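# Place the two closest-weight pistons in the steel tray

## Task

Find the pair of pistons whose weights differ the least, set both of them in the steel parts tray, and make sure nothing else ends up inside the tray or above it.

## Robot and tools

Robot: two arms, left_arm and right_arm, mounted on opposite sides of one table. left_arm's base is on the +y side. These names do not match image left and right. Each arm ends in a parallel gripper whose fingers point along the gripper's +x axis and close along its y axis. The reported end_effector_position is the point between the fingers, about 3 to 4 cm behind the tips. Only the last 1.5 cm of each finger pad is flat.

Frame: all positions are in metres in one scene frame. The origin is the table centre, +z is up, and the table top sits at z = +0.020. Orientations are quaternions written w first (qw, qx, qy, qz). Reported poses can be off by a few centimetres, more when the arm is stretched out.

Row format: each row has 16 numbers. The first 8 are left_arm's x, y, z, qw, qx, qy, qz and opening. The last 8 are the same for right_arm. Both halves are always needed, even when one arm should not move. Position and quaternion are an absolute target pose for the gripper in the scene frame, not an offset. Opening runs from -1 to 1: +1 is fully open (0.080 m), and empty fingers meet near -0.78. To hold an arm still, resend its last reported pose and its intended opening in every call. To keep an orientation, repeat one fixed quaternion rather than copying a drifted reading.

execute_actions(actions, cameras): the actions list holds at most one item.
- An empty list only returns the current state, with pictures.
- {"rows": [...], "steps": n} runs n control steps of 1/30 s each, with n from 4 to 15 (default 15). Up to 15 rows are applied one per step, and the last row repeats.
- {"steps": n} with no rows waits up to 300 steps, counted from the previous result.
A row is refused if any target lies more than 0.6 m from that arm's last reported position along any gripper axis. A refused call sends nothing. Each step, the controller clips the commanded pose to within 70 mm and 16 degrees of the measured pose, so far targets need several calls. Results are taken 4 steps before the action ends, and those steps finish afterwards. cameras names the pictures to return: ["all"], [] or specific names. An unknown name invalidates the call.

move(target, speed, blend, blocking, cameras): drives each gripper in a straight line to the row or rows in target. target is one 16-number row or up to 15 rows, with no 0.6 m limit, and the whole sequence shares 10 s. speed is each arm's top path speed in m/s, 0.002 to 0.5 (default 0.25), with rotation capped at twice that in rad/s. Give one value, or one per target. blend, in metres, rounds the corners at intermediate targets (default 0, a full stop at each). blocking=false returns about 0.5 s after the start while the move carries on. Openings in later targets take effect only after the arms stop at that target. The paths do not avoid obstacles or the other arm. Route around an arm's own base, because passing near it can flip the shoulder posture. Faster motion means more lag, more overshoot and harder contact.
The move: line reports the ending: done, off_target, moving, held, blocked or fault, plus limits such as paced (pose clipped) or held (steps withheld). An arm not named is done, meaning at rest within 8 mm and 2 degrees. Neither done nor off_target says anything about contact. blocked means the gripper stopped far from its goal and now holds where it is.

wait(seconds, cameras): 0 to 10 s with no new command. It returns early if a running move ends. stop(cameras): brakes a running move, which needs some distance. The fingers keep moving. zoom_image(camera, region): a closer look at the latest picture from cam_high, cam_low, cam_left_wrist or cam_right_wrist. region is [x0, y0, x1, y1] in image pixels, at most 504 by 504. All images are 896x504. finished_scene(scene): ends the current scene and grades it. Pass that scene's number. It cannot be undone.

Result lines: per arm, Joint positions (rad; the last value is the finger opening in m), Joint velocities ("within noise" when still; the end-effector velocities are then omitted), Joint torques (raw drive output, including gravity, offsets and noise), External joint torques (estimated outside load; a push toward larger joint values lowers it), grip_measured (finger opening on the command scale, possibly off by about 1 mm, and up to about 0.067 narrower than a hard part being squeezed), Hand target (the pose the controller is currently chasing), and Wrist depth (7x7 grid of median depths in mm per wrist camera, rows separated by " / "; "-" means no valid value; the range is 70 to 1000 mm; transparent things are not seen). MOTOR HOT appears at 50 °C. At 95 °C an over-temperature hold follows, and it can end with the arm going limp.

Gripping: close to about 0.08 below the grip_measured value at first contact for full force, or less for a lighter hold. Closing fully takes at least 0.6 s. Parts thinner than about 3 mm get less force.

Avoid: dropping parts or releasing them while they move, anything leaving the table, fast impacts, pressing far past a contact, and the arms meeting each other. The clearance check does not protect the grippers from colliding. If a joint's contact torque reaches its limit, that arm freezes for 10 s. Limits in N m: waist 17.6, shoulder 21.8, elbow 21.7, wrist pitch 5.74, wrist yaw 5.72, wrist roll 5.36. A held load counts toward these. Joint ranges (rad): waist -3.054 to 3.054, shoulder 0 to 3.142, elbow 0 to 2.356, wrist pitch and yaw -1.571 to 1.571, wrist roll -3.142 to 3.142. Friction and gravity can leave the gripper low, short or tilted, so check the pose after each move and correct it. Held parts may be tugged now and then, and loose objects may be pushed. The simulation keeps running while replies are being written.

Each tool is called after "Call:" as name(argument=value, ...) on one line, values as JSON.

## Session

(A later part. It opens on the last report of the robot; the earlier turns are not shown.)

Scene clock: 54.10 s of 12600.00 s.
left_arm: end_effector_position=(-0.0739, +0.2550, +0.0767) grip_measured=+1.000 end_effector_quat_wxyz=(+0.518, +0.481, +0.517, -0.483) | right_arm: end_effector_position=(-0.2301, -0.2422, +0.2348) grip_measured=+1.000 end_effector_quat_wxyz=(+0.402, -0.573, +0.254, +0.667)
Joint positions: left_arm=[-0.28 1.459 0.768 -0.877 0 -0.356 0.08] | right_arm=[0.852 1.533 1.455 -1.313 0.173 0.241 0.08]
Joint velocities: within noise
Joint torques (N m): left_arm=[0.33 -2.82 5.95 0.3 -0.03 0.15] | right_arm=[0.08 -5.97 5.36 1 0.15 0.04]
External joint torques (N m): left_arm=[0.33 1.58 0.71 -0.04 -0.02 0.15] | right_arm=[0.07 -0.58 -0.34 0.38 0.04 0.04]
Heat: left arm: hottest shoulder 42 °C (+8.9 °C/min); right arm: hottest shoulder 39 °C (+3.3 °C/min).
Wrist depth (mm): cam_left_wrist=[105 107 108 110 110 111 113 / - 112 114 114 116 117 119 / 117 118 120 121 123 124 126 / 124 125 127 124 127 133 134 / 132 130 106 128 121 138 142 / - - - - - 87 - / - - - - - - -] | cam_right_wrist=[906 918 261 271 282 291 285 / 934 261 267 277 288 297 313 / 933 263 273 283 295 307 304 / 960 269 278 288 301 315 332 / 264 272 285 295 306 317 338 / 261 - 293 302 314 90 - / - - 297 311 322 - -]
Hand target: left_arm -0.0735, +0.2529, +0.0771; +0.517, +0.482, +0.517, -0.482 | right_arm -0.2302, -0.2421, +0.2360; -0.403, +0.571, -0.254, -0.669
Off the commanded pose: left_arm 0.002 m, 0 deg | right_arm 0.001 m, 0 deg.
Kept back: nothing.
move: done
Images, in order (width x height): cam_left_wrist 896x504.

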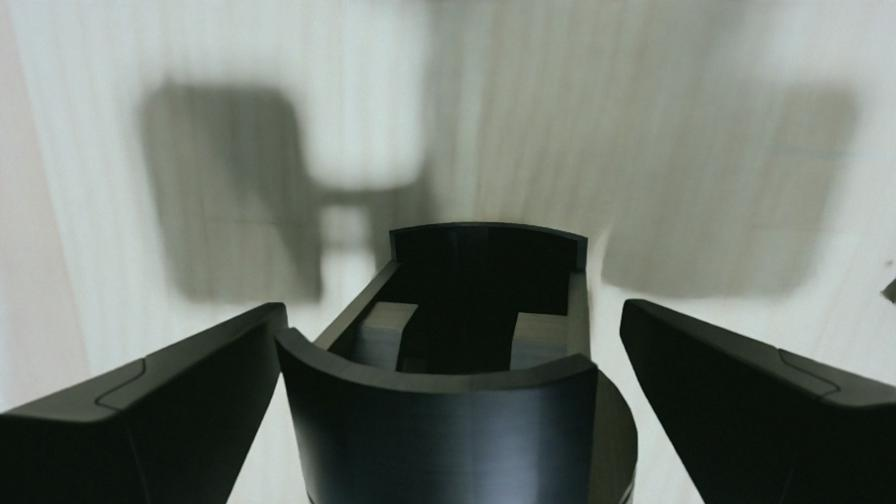

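Call:
move(target=[-0.0735, 0.2530, 0.077, 0.5172, 0.4823, 0.5172, -0.4823, 0.2, -0.2302, -0.2421, 0.2360, 0.403, -0.571, 0.254, 0.669, 1], speed=0.1, cameras=["cam_left_wrist"])

Scene clock: 55.07 s of 12600.00 s.
left_arm: end_effector_position=(-0.0741, +0.2544, +0.0775) grip_measured=+0.318 end_effector_quat_wxyz=(+0.517, +0.481, +0.517, -0.483) | right_arm: end_effector_position=(-0.2301, -0.2422, +0.2348) grip_measured=+1.000 end_effector_quat_wxyz=(+0.402, -0.573, +0.254, +0.667)
Joint positions: left_arm=[-0.279 1.46 0.771 -0.88 0.002 -0.354 0.049] | right_arm=[0.852 1.533 1.455 -1.313 0.173 0.241 0.08]
Joint velocities: within noise
Joint torques (N m): left_arm=[0.24 -2.78 5.52 0.45 -0.09 0.13] | right_arm=[0.04 -6.09 5.24 1 0.09 0.04]
External joint torques (N m): left_arm=[0.24 1.6 0.25 0.09 -0.07 0.13] | right_arm=[0.01 -0.65 -0.5 0.37 -0.02 0.04]
Heat: left arm: hottest shoulder 42 °C (+8.7 °C/min); right arm: hottest shoulder 39 °C (+3.3 °C/min).
Wrist depth (mm): cam_left_wrist=[106 107 109 111 111 112 114 / - 113 115 115 117 119 120 / 118 119 121 123 124 125 127 / 125 126 127 126 129 134 135 / 134 133 102 130 100 141 144 / - - - - - - 151 / - - - - - - -] | cam_right_wrist=[908 928 262 271 281 292 285 / 923 261 267 277 290 296 312 / 934 264 272 283 295 307 304 / 954 268 277 289 303 315 330 / 265 272 286 296 307 316 339 / 262 - 293 302 315 90 - / - - 296 310 323 - -]
Hand target: left_arm -0.0735, +0.2530, +0.0770; +0.517, +0.482, +0.517, -0.482 | right_arm -0.2302, -0.2421, +0.2360; -0.403, +0.571, -0.254, -0.669
Off the commanded pose: left_arm 0.002 m, 0 deg | right_arm 0.001 m, 0 deg.
Kept back: nothing.
move: done
Images, in order (width x height): cam_left_wrist 896x504.

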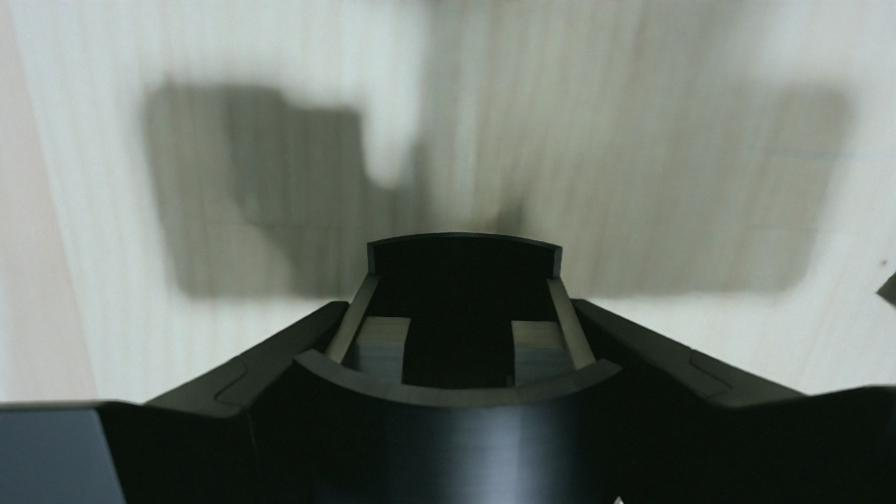

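Call:
move(target=[[-0.0735, 0.2530, 0.18, 0.5172, 0.4823, 0.5172, -0.4823, 0.2, -0.2302, -0.2421, 0.2360, 0.403, -0.571, 0.254, 0.669, 1],[0.2, 0.152, 0.18, 0.5, 0.5, 0.5, -0.5, 0.2, -0.2302, -0.2421, 0.2360, 0.403, -0.571, 0.254, 0.669, 1],[0.2, 0.152, 0.146, 0.5, 0.5, 0.5, -0.5, 0.2, -0.2302, -0.2421, 0.2360, 0.403, -0.571, 0.254, 0.669, 1]], speed=[0.25,0.35,0.12], blend=[0.03,0.02,0])

Call:
zoom_image(camera="cam_low", region=[420, 200, 660, 400])

Scene clock: 57.30 s of 12600.00 s.
left_arm: end_effector_position=(+0.2017, +0.1516, +0.1497) grip_measured=+0.318 end_effector_quat_wxyz=(+0.506, +0.498, +0.498, -0.498) | right_arm: end_effector_position=(-0.2301, -0.2422, +0.2348) grip_measured=+1.000 end_effector_quat_wxyz=(+0.402, -0.573, +0.254, +0.667)
Joint positions: left_arm=[0.605 1.979 1.671 -1.252 -0.002 0.594 0.049] | right_arm=[0.852 1.533 1.455 -1.313 0.173 0.241 0.08]
Joint velocities: within noise
Joint torques (N m): left_arm=[-0.29 -7.37 4.72 0.46 0.11 0.15] | right_arm=[-0.05 -5.98 5.27 1.01 0.11 0.05]
External joint torques (N m): left_arm=[-0.3 1.56 -1.09 0.08 0.09 0.15] | right_arm=[-0.08 -0.59 -0.4 0.41 0 0.04]
Heat: left arm: hottest shoulder 41 °C (+7.3 °C/min); right arm: hottest shoulder 39 °C (+3.1 °C/min).
Wrist depth (mm): cam_left_wrist=[166 168 167 117 117 175 179 / 174 176 121 121 123 182 189 / 183 129 127 129 130 133 199 / 185 133 134 126 135 140 211 / 137 140 100 130 100 149 226 / 194 - - - - - 238 / - - - - - - -] | cam_right_wrist=[904 922 262 271 281 290 284 / 930 261 266 277 287 297 312 / 938 262 272 283 296 308 304 / 935 268 276 289 302 317 330 / 266 272 285 295 308 318 340 / 262 - 292 303 313 90 - / - - 297 310 322 - -]
Hand target: left_arm +0.2000, +0.1520, +0.1460; +0.500, +0.500, +0.500, -0.500 | right_arm -0.2302, -0.2421, +0.2360; -0.403, +0.571, -0.254, -0.669
Off the commanded pose: left_arm 0.004 m, 1 deg | right_arm 0.001 m, 0 deg.
Kept back: nothing.
move: done; blend cut to 0.017 m at target 2

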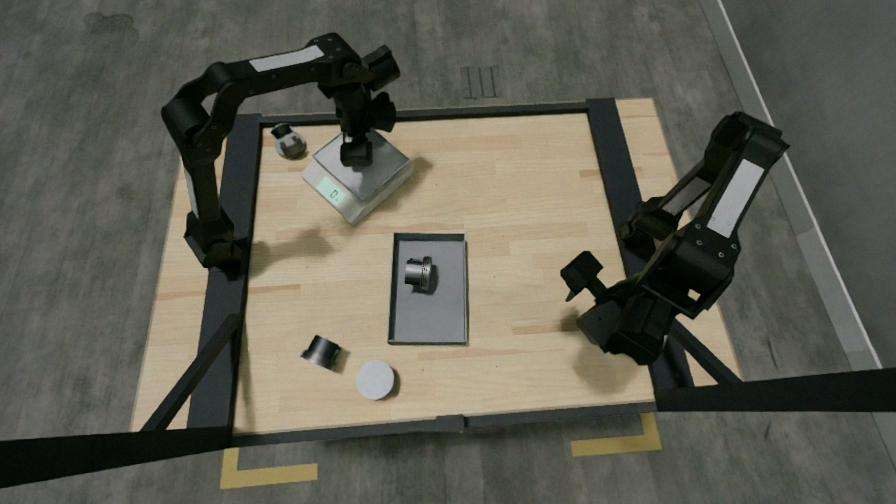

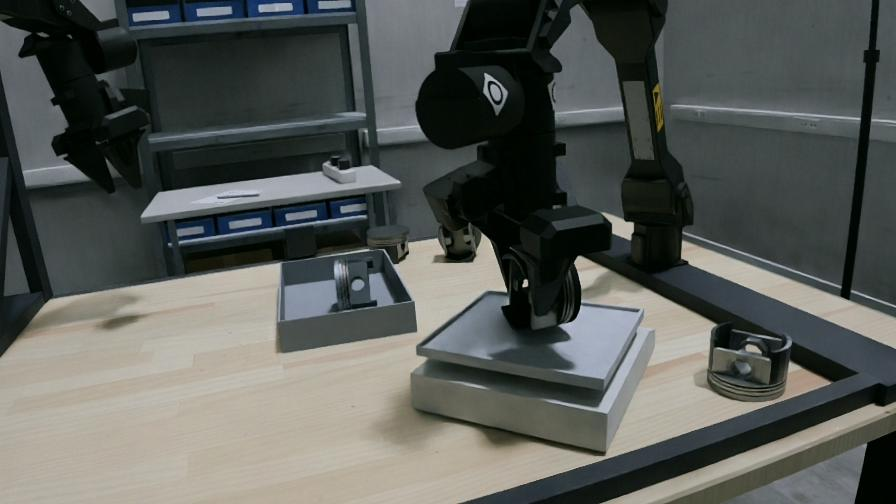

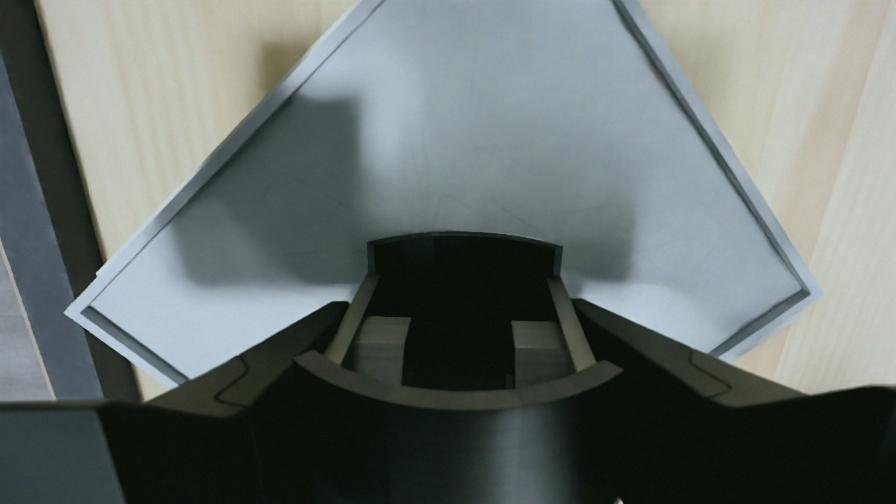

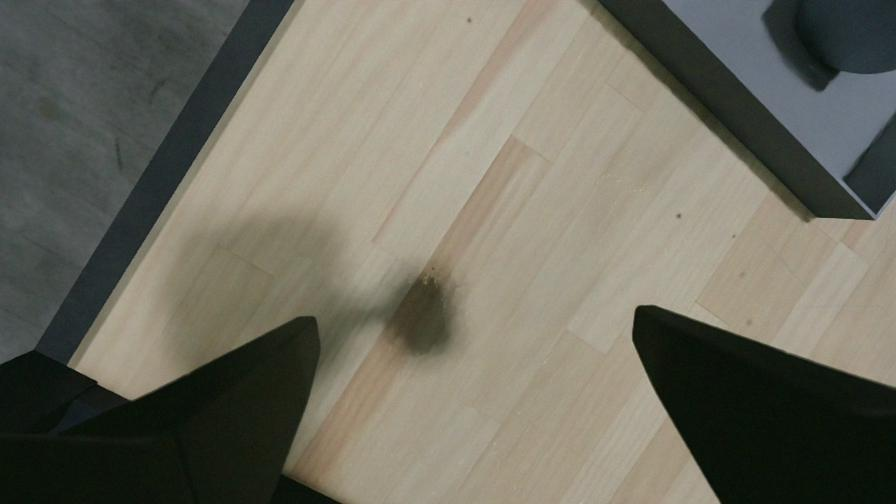

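Scaled by 2.100.

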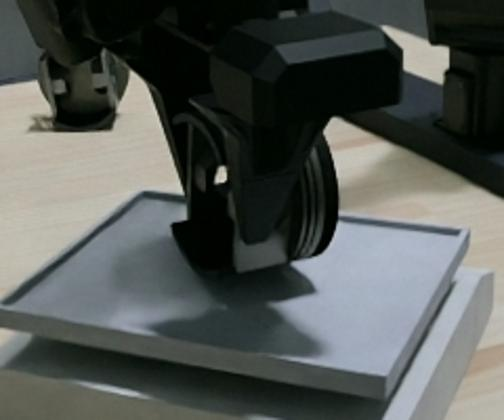

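Call:
move(target=[0.2, 0.155, 0.1385, 0.5, 0.5, 0.5, -0.5, 0.2, -0.2302, -0.2421, 0.2360, 0.403, -0.571, 0.254, 0.669, 1], speed=0.04, cameras=["cam_high"])

Call:
zoom_image(camera="cam_high", region=[300, 165, 360, 215])

Scene clock: 58.23 s of 12600.00 s.
left_arm: end_effector_position=(+0.2009, +0.1527, +0.1421) grip_measured=+0.318 end_effector_quat_wxyz=(+0.504, +0.499, +0.498, -0.499) | right_arm: end_effector_position=(-0.2301, -0.2422, +0.2348) grip_measured=+1.000 end_effector_quat_wxyz=(+0.402, -0.573, +0.254, +0.667)
Joint positions: left_arm=[0.605 1.979 1.64 -1.224 -0.002 0.598 0.049] | right_arm=[0.852 1.533 1.455 -1.313 0.173 0.241 0.08]
Joint velocities: within noise
Joint torques (N m): left_arm=[0.15 -8.08 3.88 0.75 0.11 0.18] | right_arm=[-0.02 -5.92 5.36 1 0.13 0.06]
External joint torques (N m): left_arm=[0.14 0.89 -1.96 0.38 0.09 0.18] | right_arm=[-0.02 -0.48 -0.34 0.4 0.02 0.05]
Heat: left arm: hottest shoulder 41 °C (+7.2 °C/min); right arm: hottest shoulder 39 °C (+3.1 °C/min).
Wrist depth (mm): cam_left_wrist=[161 162 161 - 112 170 172 / 170 170 116 115 117 176 182 / 177 121 121 124 - 126 192 / 183 125 127 125 130 133 202 / 131 133 96 130 100 141 218 / - - - - - - 228 / - - - - - - -] | cam_right_wrist=[891 930 261 270 281 291 283 / 928 262 267 278 289 297 310 / 939 263 273 284 295 307 304 / 920 267 278 288 302 316 328 / 266 272 285 296 306 317 341 / 262 - 292 304 314 90 - / - - 297 309 323 - -]
Hand target: left_arm +0.2000, +0.1550, +0.1386; +0.500, +0.500, +0.500, -0.500 | right_arm -0.2302, -0.2421, +0.2360; -0.403, +0.571, -0.254, -0.669
Off the commanded pose: left_arm 0.004 m, 1 deg | right_arm 0.001 m, 0 deg.
Kept back: nothing.
move: done
Images, in order (width x height): cam_high 896x504.

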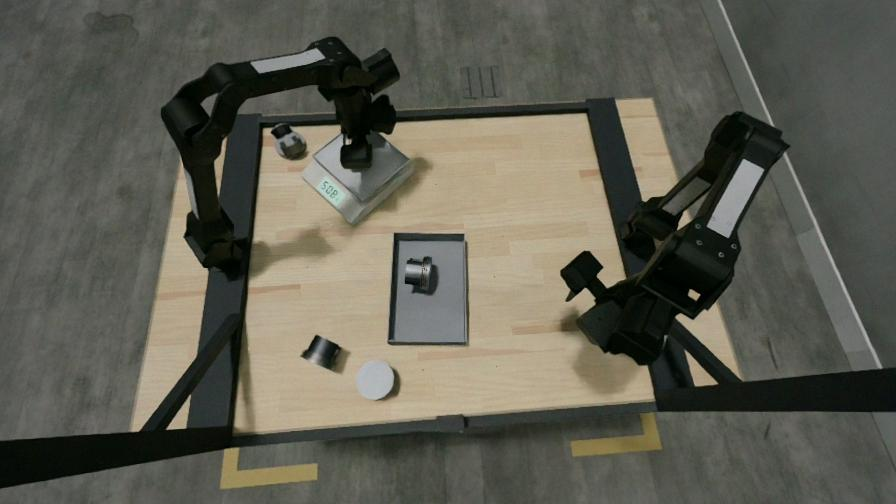

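Scaled by 8.400.

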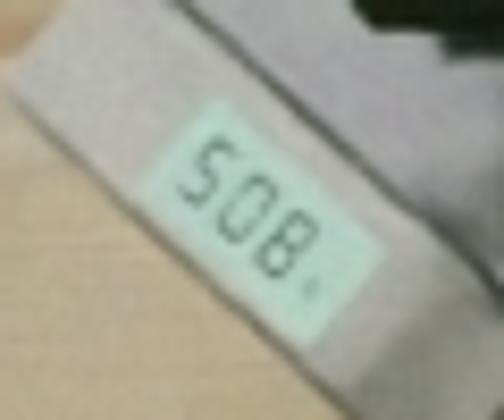

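Call:
move(target=[[0.2, 0.154, 0.1405, 0.5, 0.5, 0.5, -0.5, 0.2, -0.2302, -0.2421, 0.2360, 0.403, -0.571, 0.254, 0.669, 1],[0.2, 0.154, 0.1405, 0.5, 0.5, 0.5, -0.5, 0.5, -0.2302, -0.2421, 0.2360, 0.403, -0.571, 0.254, 0.669, 1]], speed=0.04, cameras=["cam_high","cam_left_wrist"])

Call:
zoom_image(camera="cam_high", region=[300, 165, 360, 215])

Call:
wait(seconds=0.5, cameras=["cam_high","cam_left_wrist"])

Call:
zoom_image(camera="cam_high", region=[300, 165, 360, 215])

Scene clock: 59.67 s of 12600.00 s.
left_arm: end_effector_position=(+0.2006, +0.1530, +0.1420) grip_measured=+0.496 end_effector_quat_wxyz=(+0.503, +0.499, +0.498, -0.499) | right_arm: end_effector_position=(-0.2301, -0.2422, +0.2348) grip_measured=+1.000 end_effector_quat_wxyz=(+0.402, -0.573, +0.254, +0.667)
Joint positions: left_arm=[0.605 1.979 1.64 -1.226 -0.001 0.598 0.057] | right_arm=[0.852 1.533 1.455 -1.313 0.173 0.241 0.08]
Joint velocities: within noise
Joint torques (N m): left_arm=[0 -7.79 5.1 0.3 0.08 0.13] | right_arm=[0.04 -6.17 5.34 1.01 0.1 0.05]
External joint torques (N m): left_arm=[0.01 1.09 -0.69 -0.07 0.05 0.13] | right_arm=[0.07 -0.73 -0.37 0.41 -0.01 0.04]
Heat: left arm: hottest shoulder 41 °C (+7.0 °C/min); right arm: hottest shoulder 39 °C (+3.0 °C/min).
Wrist depth (mm): cam_left_wrist=[160 162 159 - 111 169 172 / 168 168 115 114 115 176 182 / 177 120 120 122 - 125 192 / 176 124 126 125 129 133 202 / 130 132 - 129 100 140 218 / - - - - - - 229 / - - - - - - -] | cam_right_wrist=[918 930 262 271 282 290 285 / 930 261 267 278 288 297 312 / 940 263 273 282 296 308 303 / 959 266 277 288 302 316 330 / 266 271 285 296 306 318 339 / 262 - 291 300 312 90 - / - - 296 310 322 - -]
Hand target: left_arm +0.2000, +0.1540, +0.1405; +0.500, +0.500, +0.500, -0.500 | right_arm -0.2302, -0.2421, +0.2360; -0.403, +0.571, -0.254, -0.669
Off the commanded pose: left_arm 0.002 m, 0 deg | right_arm 0.001 m, 0 deg.
Kept back: nothing.
move: done
Images, in order (width x height): cam_high 896x504, cam_left_wrist 896x504.

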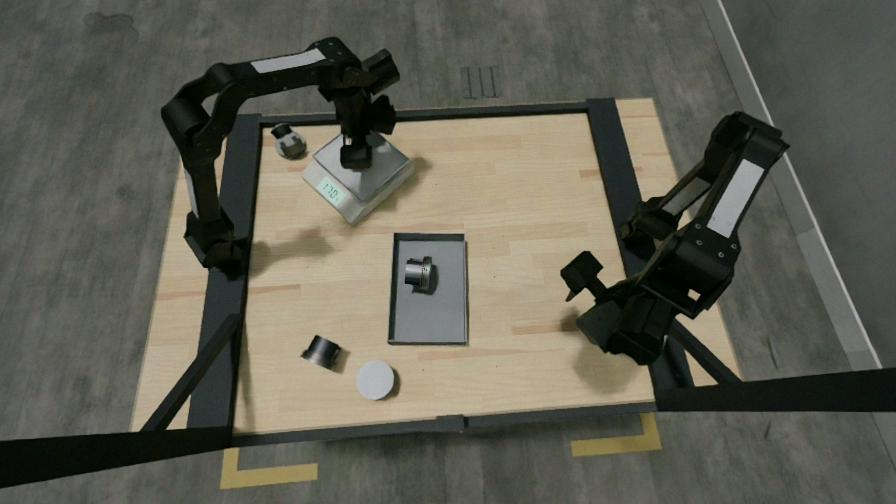

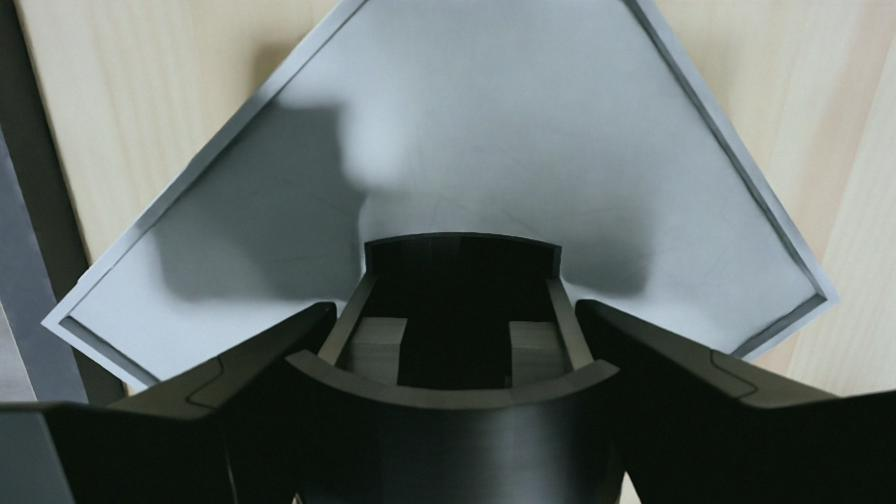

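Scaled by 8.400.

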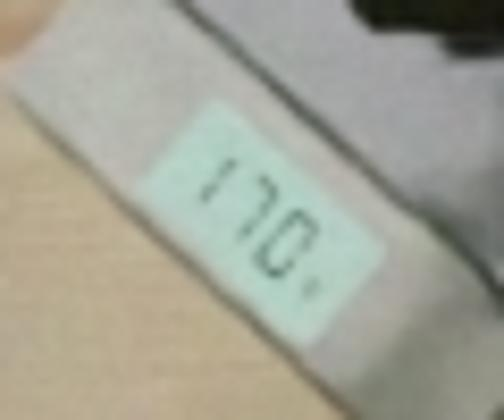

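Scene clock: 60.17 s of 12600.00 s.
left_arm: end_effector_position=(+0.2006, +0.1530, +0.1420) grip_measured=+0.497 end_effector_quat_wxyz=(+0.503, +0.499, +0.498, -0.499) | right_arm: end_effector_position=(-0.2301, -0.2422, +0.2348) grip_measured=+1.000 end_effector_quat_wxyz=(+0.402, -0.573, +0.254, +0.667)
Joint positions: left_arm=[0.605 1.979 1.64 -1.226 -0.001 0.598 0.057] | right_arm=[0.852 1.533 1.455 -1.313 0.173 0.241 0.08]
Joint velocities: within noise
Joint torques (N m): left_arm=[0.03 -7.83 5.11 0.3 0.08 0.13] | right_arm=[-0.03 -6.14 5.27 1.03 0.13 0.05]
External joint torques (N m): left_arm=[0.05 0.96 -0.61 -0.05 0.05 0.13] | right_arm=[0 -0.71 -0.39 0.44 0.02 0.05]
Heat: left arm: hottest shoulder 41 °C (+7.1 °C/min); right arm: hottest shoulder 39 °C (+3.0 °C/min).
Wrist depth (mm): cam_left_wrist=[160 161 160 - 111 169 172 / 168 169 114 114 115 121 181 / 176 120 120 122 - 125 192 / 177 124 126 124 129 133 202 / 131 132 - 129 101 140 218 / - - - - - - 228 / - - - - - - -] | cam_right_wrist=[909 913 261 271 282 291 285 / 920 261 267 277 288 296 312 / 939 263 273 283 294 309 305 / 949 267 277 289 302 316 332 / 266 271 284 296 306 318 339 / 262 - 292 303 314 90 - / - - 296 310 323 - -]
Hand target: left_arm +0.2000, +0.1540, +0.1405; +0.500, +0.500, +0.500, -0.500 | right_arm -0.2302, -0.2421, +0.2360; -0.403, +0.571, -0.254, -0.669
Off the commanded pose: left_arm 0.002 m, 0 deg | right_arm 0.001 m, 0 deg.
Steps of this call (1-15: nothing new was sent). Readings (end_effector_position of left_arm | right_arm):
1: (+0.2006, +0.1530, +0.1420) | (-0.2301, -0.2422, +0.2348)
2: (+0.2006, +0.1530, +0.1420) | (-0.2301, -0.2422, +0.2348)
4: (+0.2006, +0.1530, +0.1420) | (-0.2301, -0.2422, +0.2348)
8: (+0.2006, +0.1530, +0.1420) | (-0.2301, -0.2422, +0.2348)
15: the state above
Images, in order (width x height): cam_high 896x504, cam_left_wrist 896x504.

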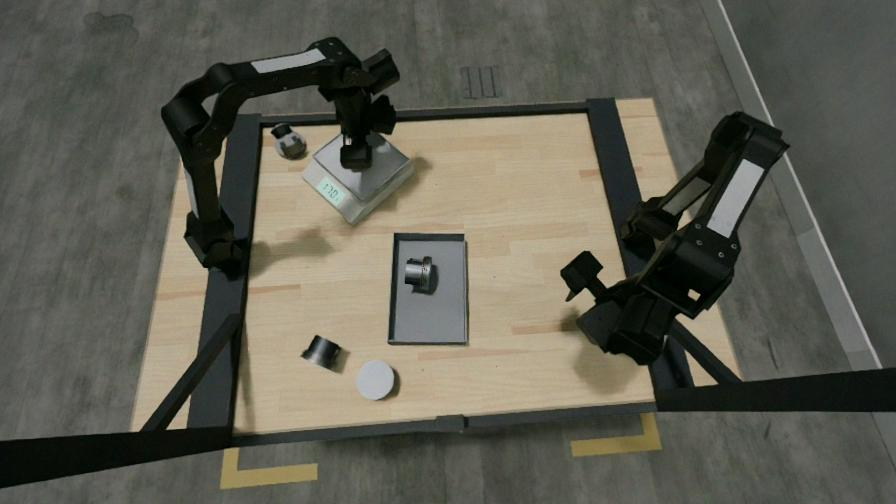

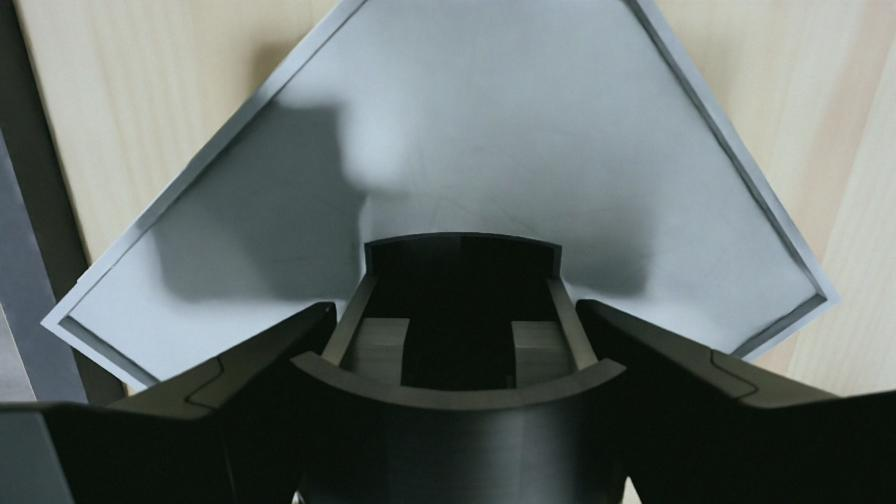

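Scaled by 8.400.

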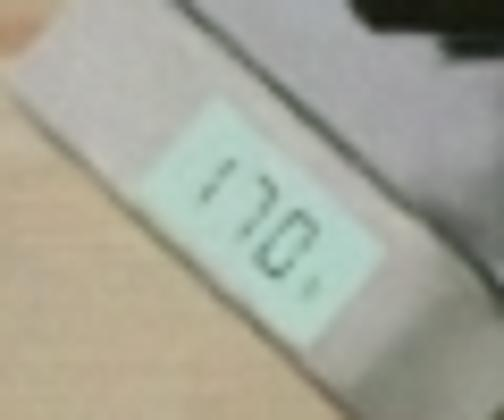

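Call:
move(target=[0.2, 0.154, 0.1405, 0.5, 0.5, 0.5, -0.5, 0.7, -0.2302, -0.2421, 0.2360, 0.403, -0.571, 0.254, 0.669, 1], speed=0.04, cameras=["cam_high","cam_left_wrist"])

Call:
zoom_image(camera="cam_high", region=[300, 165, 360, 215])

Scene clock: 61.13 s of 12600.00 s.
left_arm: end_effector_position=(+0.2006, +0.1530, +0.1420) grip_measured=+0.697 end_effector_quat_wxyz=(+0.503, +0.499, +0.498, -0.499) | right_arm: end_effector_position=(-0.2301, -0.2422, +0.2348) grip_measured=+1.000 end_effector_quat_wxyz=(+0.402, -0.573, +0.254, +0.667)
Joint positions: left_arm=[0.605 1.979 1.64 -1.226 -0.001 0.598 0.066] | right_arm=[0.852 1.533 1.455 -1.313 0.173 0.241 0.08]
Joint velocities: within noise
Joint torques (N m): left_arm=[0.02 -7.81 5.11 0.3 0.08 0.13] | right_arm=[-0.08 -6.05 5.22 0.95 0.13 0.04]
External joint torques (N m): left_arm=[0.05 1.04 -0.68 -0.08 0.06 0.13] | right_arm=[-0.06 -0.52 -0.54 0.34 0.01 0.03]
Heat: left arm: hottest shoulder 41 °C (+7.1 °C/min); right arm: hottest shoulder 39 °C (+3.0 °C/min).
Wrist depth (mm): cam_left_wrist=[160 161 159 - 111 169 171 / 168 168 115 114 115 121 181 / 177 120 120 122 - 125 192 / 176 124 126 124 129 133 202 / 130 132 - 129 101 138 218 / - - - - - - 229 / - - - - - - -] | cam_right_wrist=[904 917 262 272 282 290 284 / 936 262 267 277 287 295 313 / 940 263 273 283 295 308 304 / 951 268 279 289 303 315 329 / 264 271 285 294 307 318 339 / 263 - 291 302 316 90 - / - - 297 310 323 - -]
Hand target: left_arm +0.2000, +0.1540, +0.1405; +0.500, +0.500, +0.500, -0.500 | right_arm -0.2302, -0.2421, +0.2360; -0.403, +0.571, -0.254, -0.669
Off the commanded pose: left_arm 0.002 m, 0 deg | right_arm 0.001 m, 0 deg.
Kept back: nothing.
move: done
Images, in order (width x height): cam_high 896x504, cam_left_wrist 896x504.

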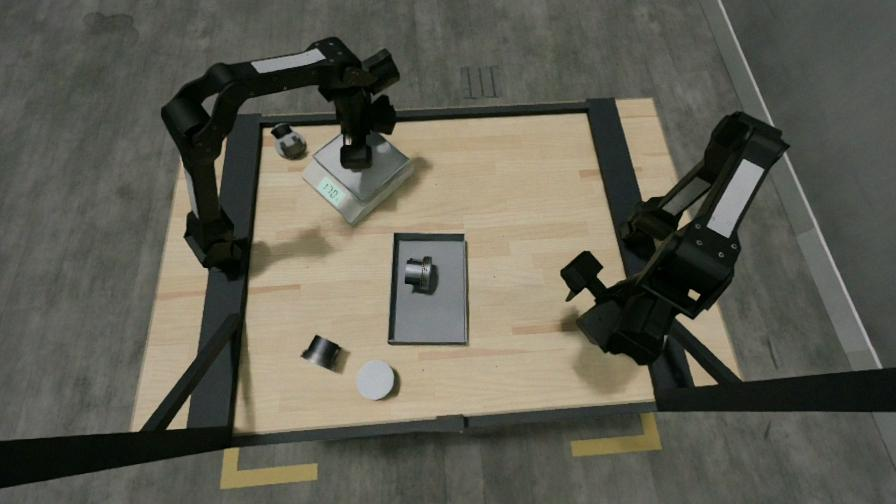

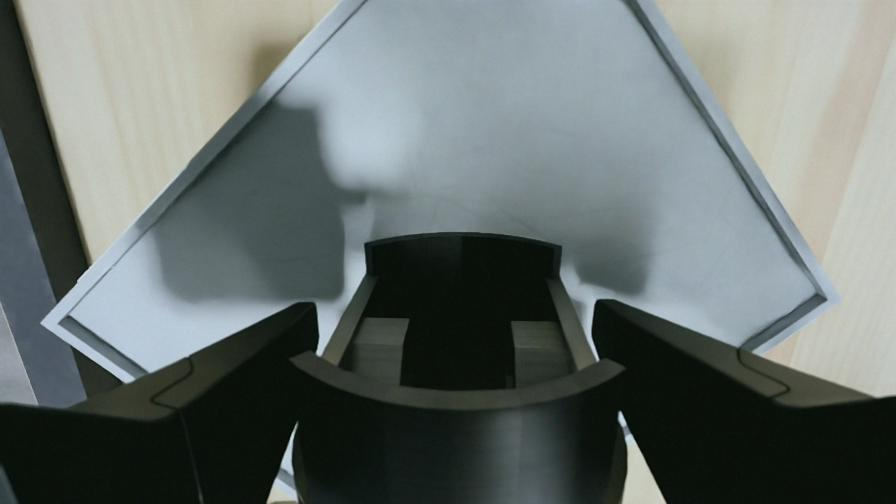

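Scaled by 8.400.

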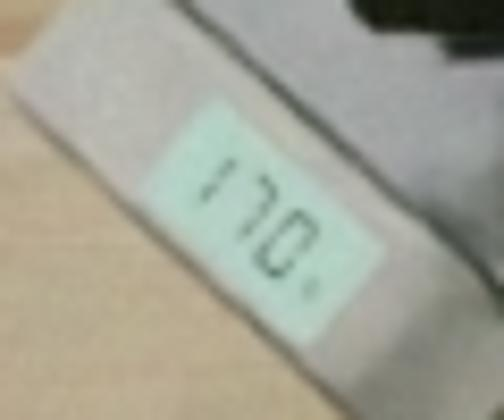

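Call:
move(target=[[0.2, 0.154, 0.1405, 0.5, 0.5, 0.5, -0.5, 0.2, -0.2302, -0.2421, 0.2360, 0.403, -0.571, 0.254, 0.669, 1],[0.2, 0.154, 0.175, 0.5, 0.5, 0.5, -0.5, 0.2, -0.2302, -0.2421, 0.2360, 0.403, -0.571, 0.254, 0.669, 1],[-0.03, 0.17, 0.15, 0.5, 0.5, 0.5, -0.5, 0.2, -0.2302, -0.2421, 0.2360, 0.403, -0.571, 0.254, 0.669, 1],[-0.03, 0.17, 0.083, 0.5, 0.5, 0.5, -0.5, 0.2, -0.2302, -0.2421, 0.2360, 0.403, -0.571, 0.254, 0.669, 1],[-0.03, 0.17, 0.0745, 0.5, 0.5, 0.5, -0.5, 0.2, -0.2302, -0.2421, 0.2360, 0.403, -0.571, 0.254, 0.669, 1]], speed=[0.1,0.2,0.35,0.15,0.04], blend=[0,0.02,0.03,0.003,0], cameras=["cam_low","cam_left_wrist"])

Scene clock: 63.97 s of 12600.00 s.
left_arm: end_effector_position=(-0.0299, +0.1675, +0.0788) grip_measured=+0.314 end_effector_quat_wxyz=(+0.502, +0.496, +0.497, -0.505) | right_arm: end_effector_position=(-0.2301, -0.2422, +0.2348) grip_measured=+1.000 end_effector_quat_wxyz=(+0.402, -0.573, +0.254, +0.667)
Joint positions: left_arm=[-0.052 1.743 1.071 -0.885 0.003 -0.055 0.049] | right_arm=[0.852 1.533 1.455 -1.313 0.173 0.241 0.08]
Joint velocities: within noise
Joint torques (N m): left_arm=[-0.24 -4.92 4.07 0.62 -0.1 -0.13] | right_arm=[0 -6.15 5.42 1.07 0.13 0.04]
External joint torques (N m): left_arm=[-0.24 1.79 -1.32 0.22 -0.09 -0.13] | right_arm=[0.03 -0.75 -0.23 0.47 0.01 0.03]
Heat: left arm: hottest shoulder 41 °C (+7.0 °C/min); right arm: hottest shoulder 39 °C (+3.0 °C/min).
Wrist depth (mm): cam_left_wrist=[106 108 109 111 112 113 116 / - 112 114 115 117 119 121 / 118 119 121 122 124 125 127 / 124 126 127 125 129 134 135 / 124 132 101 130 102 141 144 / - - - - - - 151 / - - - - - - -] | cam_right_wrist=[907 915 262 272 282 289 285 / 914 261 266 277 289 295 311 / 937 263 272 283 295 308 304 / 937 268 278 289 303 315 330 / 265 273 286 295 307 318 340 / 263 - 291 304 314 90 - / - - 295 309 325 - -]
Hand target: left_arm -0.0300, +0.1700, +0.0746; +0.500, +0.500, +0.500, -0.500 | right_arm -0.2302, -0.2421, +0.2360; -0.403, +0.571, -0.254, -0.669
Off the commanded pose: left_arm 0.005 m, 1 deg | right_arm 0.001 m, 0 deg.
Kept back: nothing.
move: done; blend cut to 0.0172 m at target 2
Images, in order (width x height): cam_low 896x504, cam_left_wrist 896x504.

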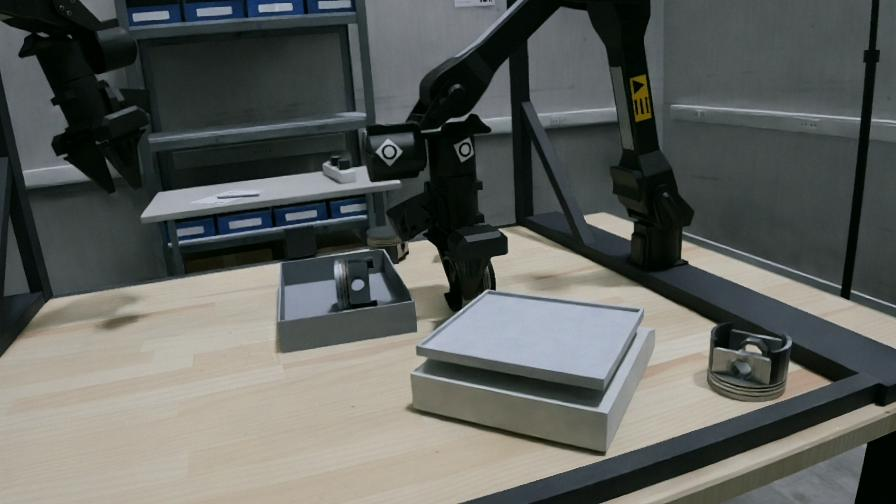

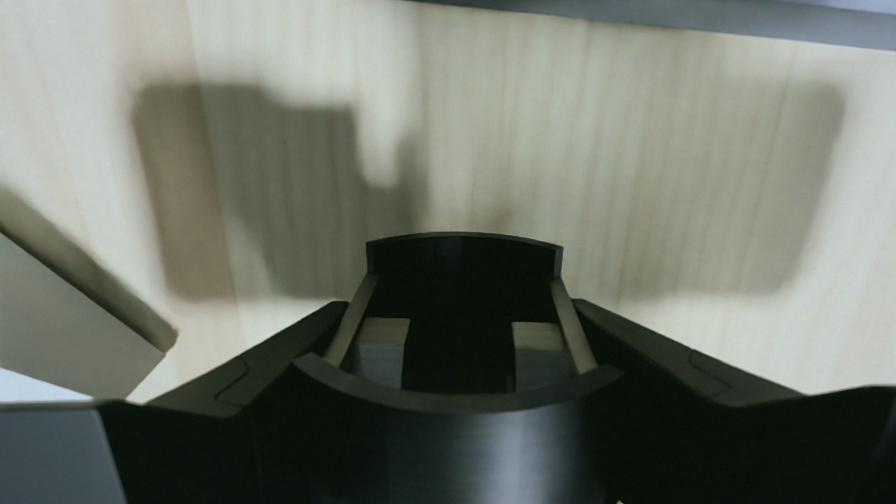

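Call:
move(target=[[-0.03, 0.17, 0.073, 0.5, 0.5, 0.5, -0.5, 0.2, -0.2302, -0.2421, 0.2360, 0.403, -0.571, 0.254, 0.669, 1],[-0.03, 0.17, 0.074, 0.5, 0.5, 0.5, -0.5, 0.9, -0.2302, -0.2421, 0.2360, 0.403, -0.571, 0.254, 0.669, 1],[-0.03, 0.17, 0.12, 0.5, 0.5, 0.5, -0.5, 0.9, -0.2302, -0.2421, 0.2360, 0.403, -0.571, 0.254, 0.669, 1]], speed=[0.04,0.04,0.15], cameras=["cam_high","cam_left_wrist"])

Scene clock: 66.33 s of 12600.00 s.
left_arm: end_effector_position=(-0.0296, +0.1720, +0.1166) grip_measured=+0.897 end_effector_quat_wxyz=(+0.496, +0.503, +0.503, -0.498) | right_arm: end_effector_position=(-0.2301, -0.2422, +0.2348) grip_measured=+1.000 end_effector_quat_wxyz=(+0.402, -0.573, +0.254, +0.667)
Joint positions: left_arm=[-0.052 1.695 1.174 -1.061 0.002 -0.056 0.075] | right_arm=[0.852 1.533 1.455 -1.313 0.173 0.241 0.08]
Joint velocities: within noise
Joint torques (N m): left_arm=[-0.22 -6.36 6.16 0.25 -0.07 -0.12] | right_arm=[-0.01 -5.94 5.3 1 0.16 0.06]
External joint torques (N m): left_arm=[-0.23 0.16 0.59 -0.09 -0.07 -0.12] | right_arm=[-0.01 -0.57 -0.37 0.38 0.05 0.05]
Heat: left arm: hottest shoulder 41 °C (+7.1 °C/min); right arm: hottest shoulder 39 °C (+2.0 °C/min).
Wrist depth (mm): cam_left_wrist=[139 140 142 145 145 147 150 / 146 148 150 152 153 155 157 / 151 157 158 157 162 165 166 / 136 162 168 161 129 175 177 / 138 144 176 100 106 183 191 / - - 192 109 111 - - / - - 206 210 214 - -] | cam_right_wrist=[907 931 261 271 281 288 285 / 936 261 267 277 289 295 313 / 939 263 273 284 295 307 303 / 939 267 277 288 301 316 331 / 266 271 285 297 307 315 340 / 263 - 293 302 315 90 - / - - 297 308 324 - -]
Hand target: left_arm -0.0299, +0.1701, +0.1200; +0.500, +0.500, +0.500, -0.500 | right_arm -0.2302, -0.2421, +0.2360; -0.403, +0.571, -0.254, -0.669
Off the commanded pose: left_arm 0.004 m, 1 deg | right_arm 0.001 m, 0 deg.
Kept back: nothing.
move: done
Images, in order (width x height): cam_high 896x504, cam_left_wrist 896x504.

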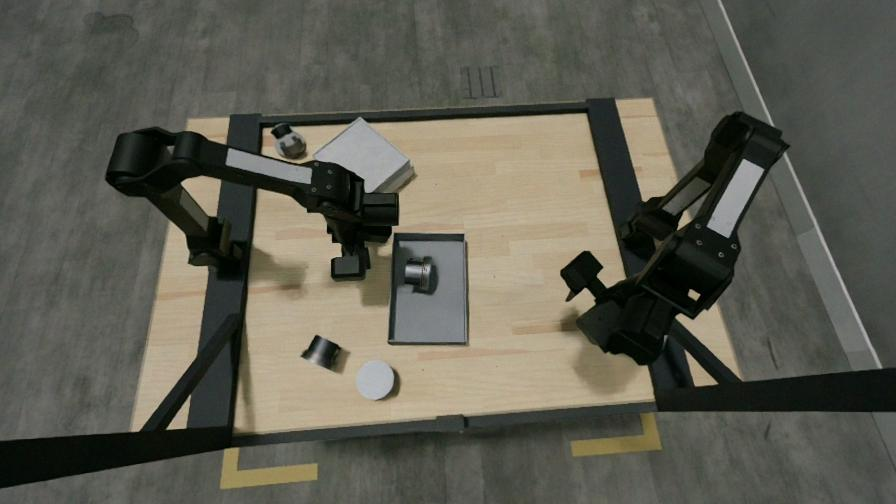

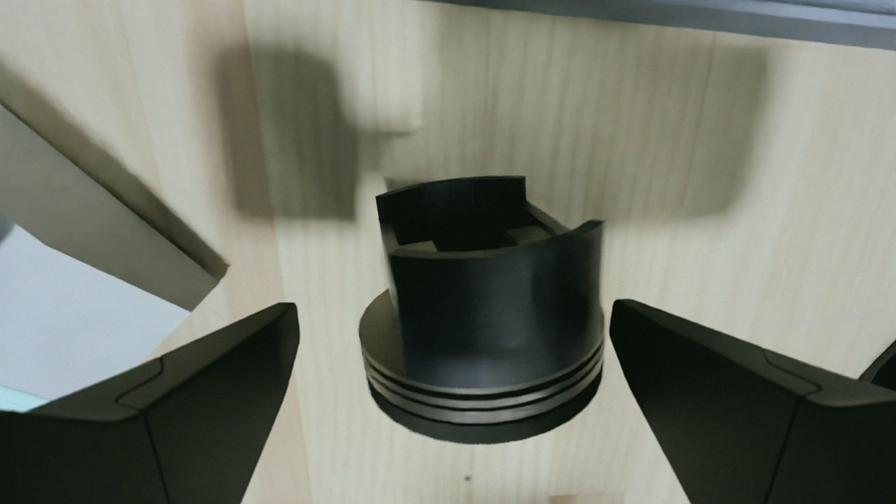

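Call:
move(target=[[-0.03, 0.17, 0.17, 0.5, 0.5, 0.5, -0.5, 1, -0.2302, -0.2421, 0.2360, 0.403, -0.571, 0.254, 0.669, 1],[-0.232, 0.245, 0.19, 0.6533, 0.2706, 0.6533, -0.2706, 1, -0.2302, -0.2421, 0.2360, 0.403, -0.571, 0.254, 0.669, 1]], speed=0.4, blend=[0.03,0], cameras=["cam_high","cam_left_wrist","cam_low"])

Scene clock: 68.63 s of 12600.00 s.
left_arm: end_effector_position=(-0.2303, +0.2462, +0.1907) grip_measured=+1.000 end_effector_quat_wxyz=(+0.651, +0.271, +0.654, -0.272) | right_arm: end_effector_position=(-0.2301, -0.2422, +0.2348) grip_measured=+1.000 end_effector_quat_wxyz=(+0.402, -0.573, +0.254, +0.667)
Joint positions: left_arm=[-0.778 1.704 1.482 -1.345 0.003 -1.567 0.08] | right_arm=[0.852 1.533 1.455 -1.313 0.173 0.241 0.08]
Joint velocities: within noise
Joint torques (N m): left_arm=[-0.27 -4.78 6.55 0.23 -0.15 -0.13] | right_arm=[0.04 -6.2 5.29 1.02 0.12 0.03]
External joint torques (N m): left_arm=[-0.29 1.97 0.8 -0.08 -0.1 -0.13] | right_arm=[0.02 -0.72 -0.46 0.39 0.02 0.02]
Heat: left arm: hottest shoulder 41 °C (+7.0 °C/min); right arm: hottest shoulder 39 °C (+2.0 °C/min).
Wrist depth (mm): cam_left_wrist=[207 210 209 212 213 213 214 / 219 220 221 222 224 181 184 / 230 232 233 169 235 189 238 / 243 245 247 175 249 254 - / 237 256 262 266 264 267 - / - - 280 283 284 87 - / - - 282 303 - - -] | cam_right_wrist=[903 919 261 272 282 291 285 / 932 259 266 278 288 297 312 / 948 263 272 283 295 308 304 / 945 268 278 291 303 314 332 / 267 271 285 295 306 318 340 / 262 - 293 302 314 90 - / - - 296 309 325 - -]
Hand target: left_arm -0.2320, +0.2450, +0.1899; +0.653, +0.271, +0.653, -0.271 | right_arm -0.2302, -0.2421, +0.2360; -0.403, +0.571, -0.254, -0.669
Off the commanded pose: left_arm 0.002 m, 0 deg | right_arm 0.001 m, 0 deg.
Kept back: nothing.
move: done; blend cut to 0.025 m at target 1
Images, in order (width x height): cam_high 896x504, cam_low 896x504, cam_left_wrist 896x504.

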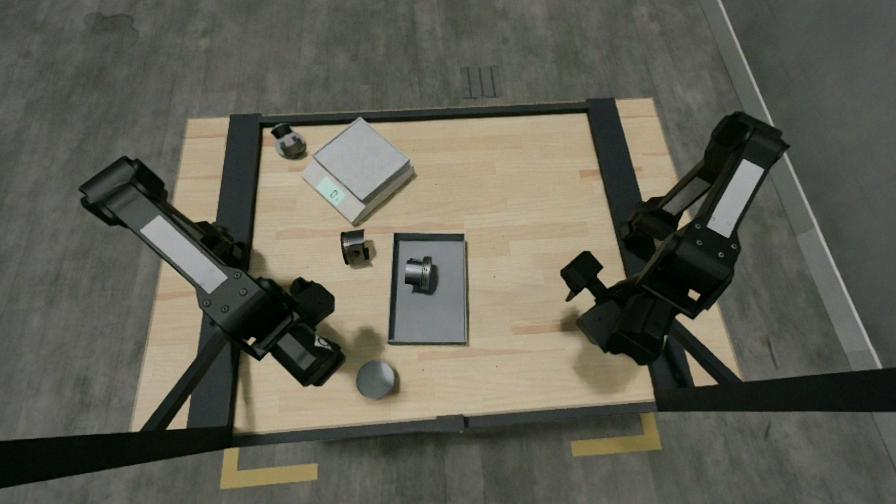

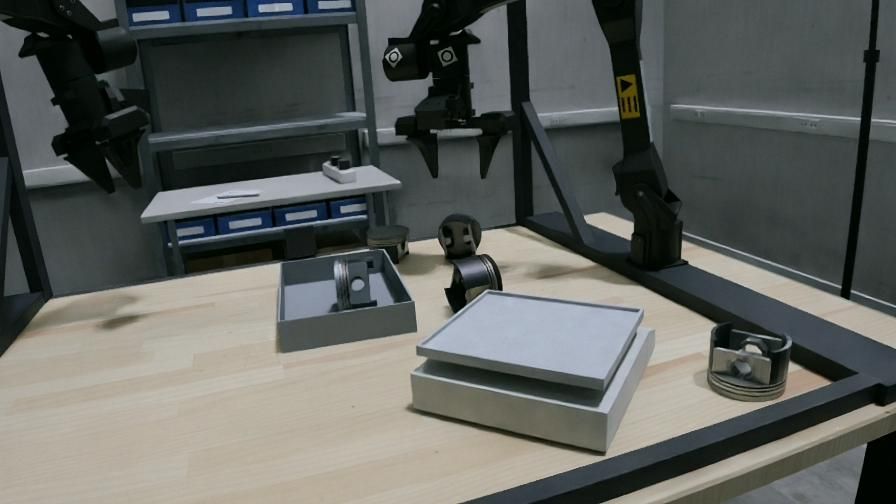

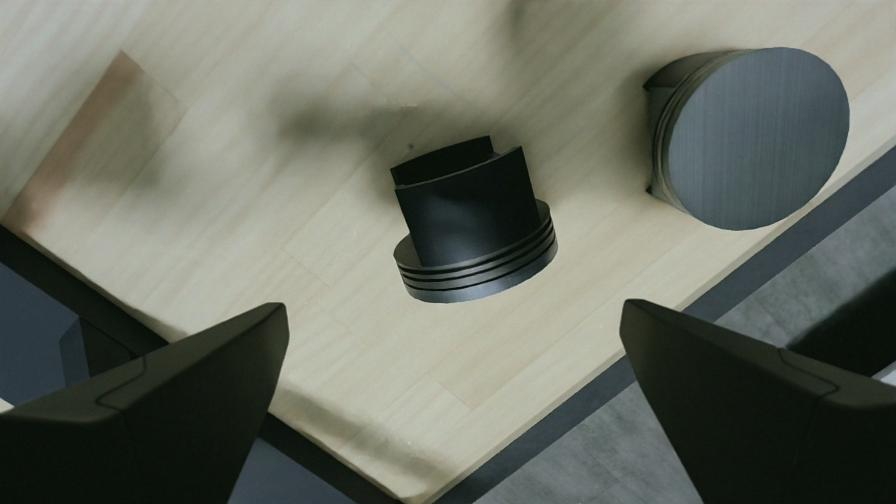

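Call:
move(target=[[-0.2355, 0.2435, 0.15, 0.683, 0.183, 0.683, -0.183, 1, -0.2302, -0.2421, 0.2360, 0.403, -0.571, 0.254, 0.669, 1],[-0.2355, 0.2435, 0.077, 0.683, 0.183, 0.683, -0.183, 1, -0.2302, -0.2421, 0.2360, 0.403, -0.571, 0.254, 0.669, 1]], speed=[0.25,0.12], cameras=["cam_left_wrist"])

Scene clock: 70.83 s of 12600.00 s.
left_arm: end_effector_position=(-0.2371, +0.2407, +0.0820) grip_measured=+1.000 end_effector_quat_wxyz=(+0.679, +0.178, +0.687, -0.188) | right_arm: end_effector_position=(-0.2301, -0.2422, +0.2348) grip_measured=+1.000 end_effector_quat_wxyz=(+0.402, -0.573, +0.254, +0.667)
Joint positions: left_arm=[-0.781 1.805 1.16 -0.909 0.003 -1.834 0.08] | right_arm=[0.852 1.533 1.455 -1.313 0.173 0.241 0.08]
Joint velocities: within noise
Joint torques (N m): left_arm=[-0.4 -5.18 4 0.44 -0.15 -0.13] | right_arm=[-0.06 -6.01 5.32 1.04 0.11 0.04]
External joint torques (N m): left_arm=[-0.45 2 -1.34 0.14 -0.11 -0.13] | right_arm=[-0.09 -0.6 -0.39 0.42 0 0.03]
Heat: left arm: hottest shoulder 41 °C (+6.0 °C/min); right arm: hottest shoulder 39 °C (+2.0 °C/min).
Wrist depth (mm): cam_left_wrist=[109 110 111 113 114 115 116 / - 116 117 118 119 121 122 / 122 123 124 124 127 127 125 / 129 129 129 125 131 137 118 / 136 135 - - - 141 100 / - - - - - 87 - / - - - - - - -] | cam_right_wrist=[923 931 262 271 281 291 283 / 926 261 266 278 289 296 313 / 936 262 273 283 294 308 304 / 934 267 278 288 303 315 331 / 266 272 285 296 307 318 339 / 261 - 292 302 315 90 - / - - 295 312 323 - -]
Hand target: left_arm -0.2354, +0.2435, +0.0771; +0.683, +0.183, +0.683, -0.183 | right_arm -0.2302, -0.2421, +0.2360; -0.403, +0.571, -0.254, -0.669
Off the commanded pose: left_arm 0.006 m, 1 deg | right_arm 0.001 m, 0 deg.
Kept back: nothing.
move: done
Images, in order (width x height): cam_left_wrist 896x504.

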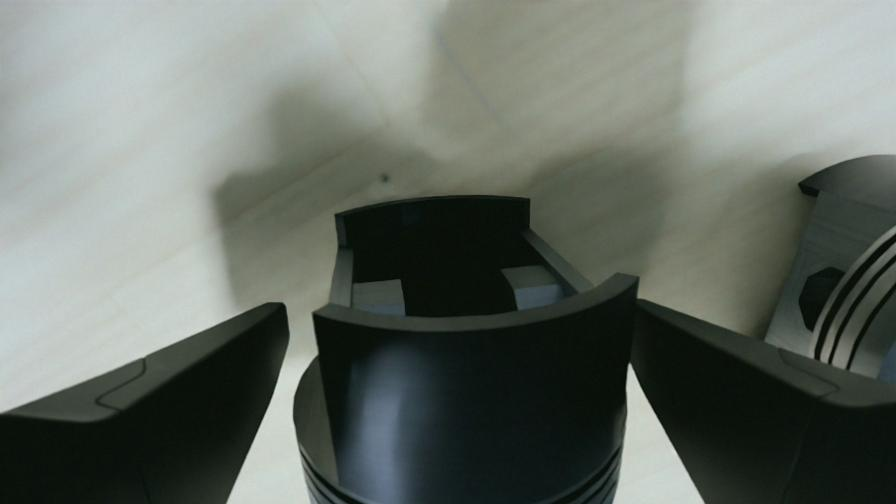

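Call:
move(target=[-0.229, 0.2395, 0.0735, 0.6876, 0.1651, 0.6876, -0.1651, 1, -0.2302, -0.2421, 0.2360, 0.403, -0.571, 0.254, 0.669, 1], speed=0.1, cameras=["cam_left_wrist"])

Scene clock: 71.77 s of 12600.00 s.
left_arm: end_effector_position=(-0.2326, +0.2380, +0.0786) grip_measured=+1.000 end_effector_quat_wxyz=(+0.683, +0.163, +0.691, -0.173) | right_arm: end_effector_position=(-0.2301, -0.2422, +0.2348) grip_measured=+1.000 end_effector_quat_wxyz=(+0.402, -0.573, +0.254, +0.667)
Joint positions: left_arm=[-0.765 1.805 1.145 -0.893 0.003 -1.862 0.08] | right_arm=[0.852 1.533 1.455 -1.313 0.173 0.241 0.08]
Joint velocities: within noise
Joint torques (N m): left_arm=[0.28 -5.21 3.87 0.44 -0.15 -0.13] | right_arm=[-0.04 -6.15 5.5 1.05 0.13 0.03]
External joint torques (N m): left_arm=[0.2 1.9 -1.45 0.11 -0.09 -0.13] | right_arm=[-0.03 -0.68 -0.22 0.45 0.01 0.03]
Heat: left arm: hottest shoulder 41 °C (+6.0 °C/min); right arm: hottest shoulder 39 °C (+2.0 °C/min).
Wrist depth (mm): cam_left_wrist=[106 107 108 110 110 111 112 / - 112 114 115 116 118 119 / 118 119 120 122 123 124 125 / 125 126 127 123 129 132 121 / 132 130 - 128 97 137 117 / - - - - - 87 - / - - - - - - -] | cam_right_wrist=[919 917 261 272 281 290 285 / 916 261 266 277 289 297 315 / 939 264 275 284 294 308 304 / 952 268 278 290 304 315 330 / 266 271 285 296 307 318 339 / 262 - 294 303 314 90 - / - - 297 309 323 - -]
Hand target: left_arm -0.2290, +0.2395, +0.0735; +0.688, +0.165, +0.688, -0.165 | right_arm -0.2302, -0.2421, +0.2360; -0.403, +0.571, -0.254, -0.669
Off the commanded pose: left_arm 0.006 m, 1 deg | right_arm 0.001 m, 0 deg.
Kept back: nothing.
move: done
Images, in order (width x height): cam_left_wrist 896x504.

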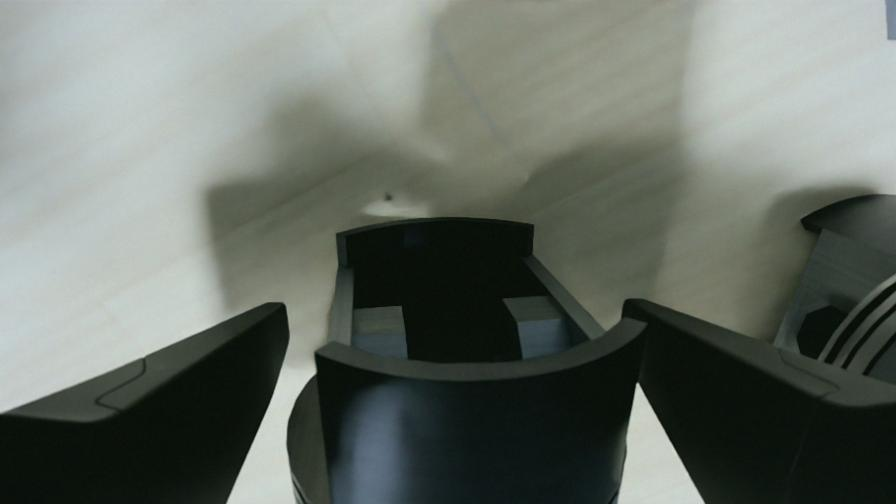

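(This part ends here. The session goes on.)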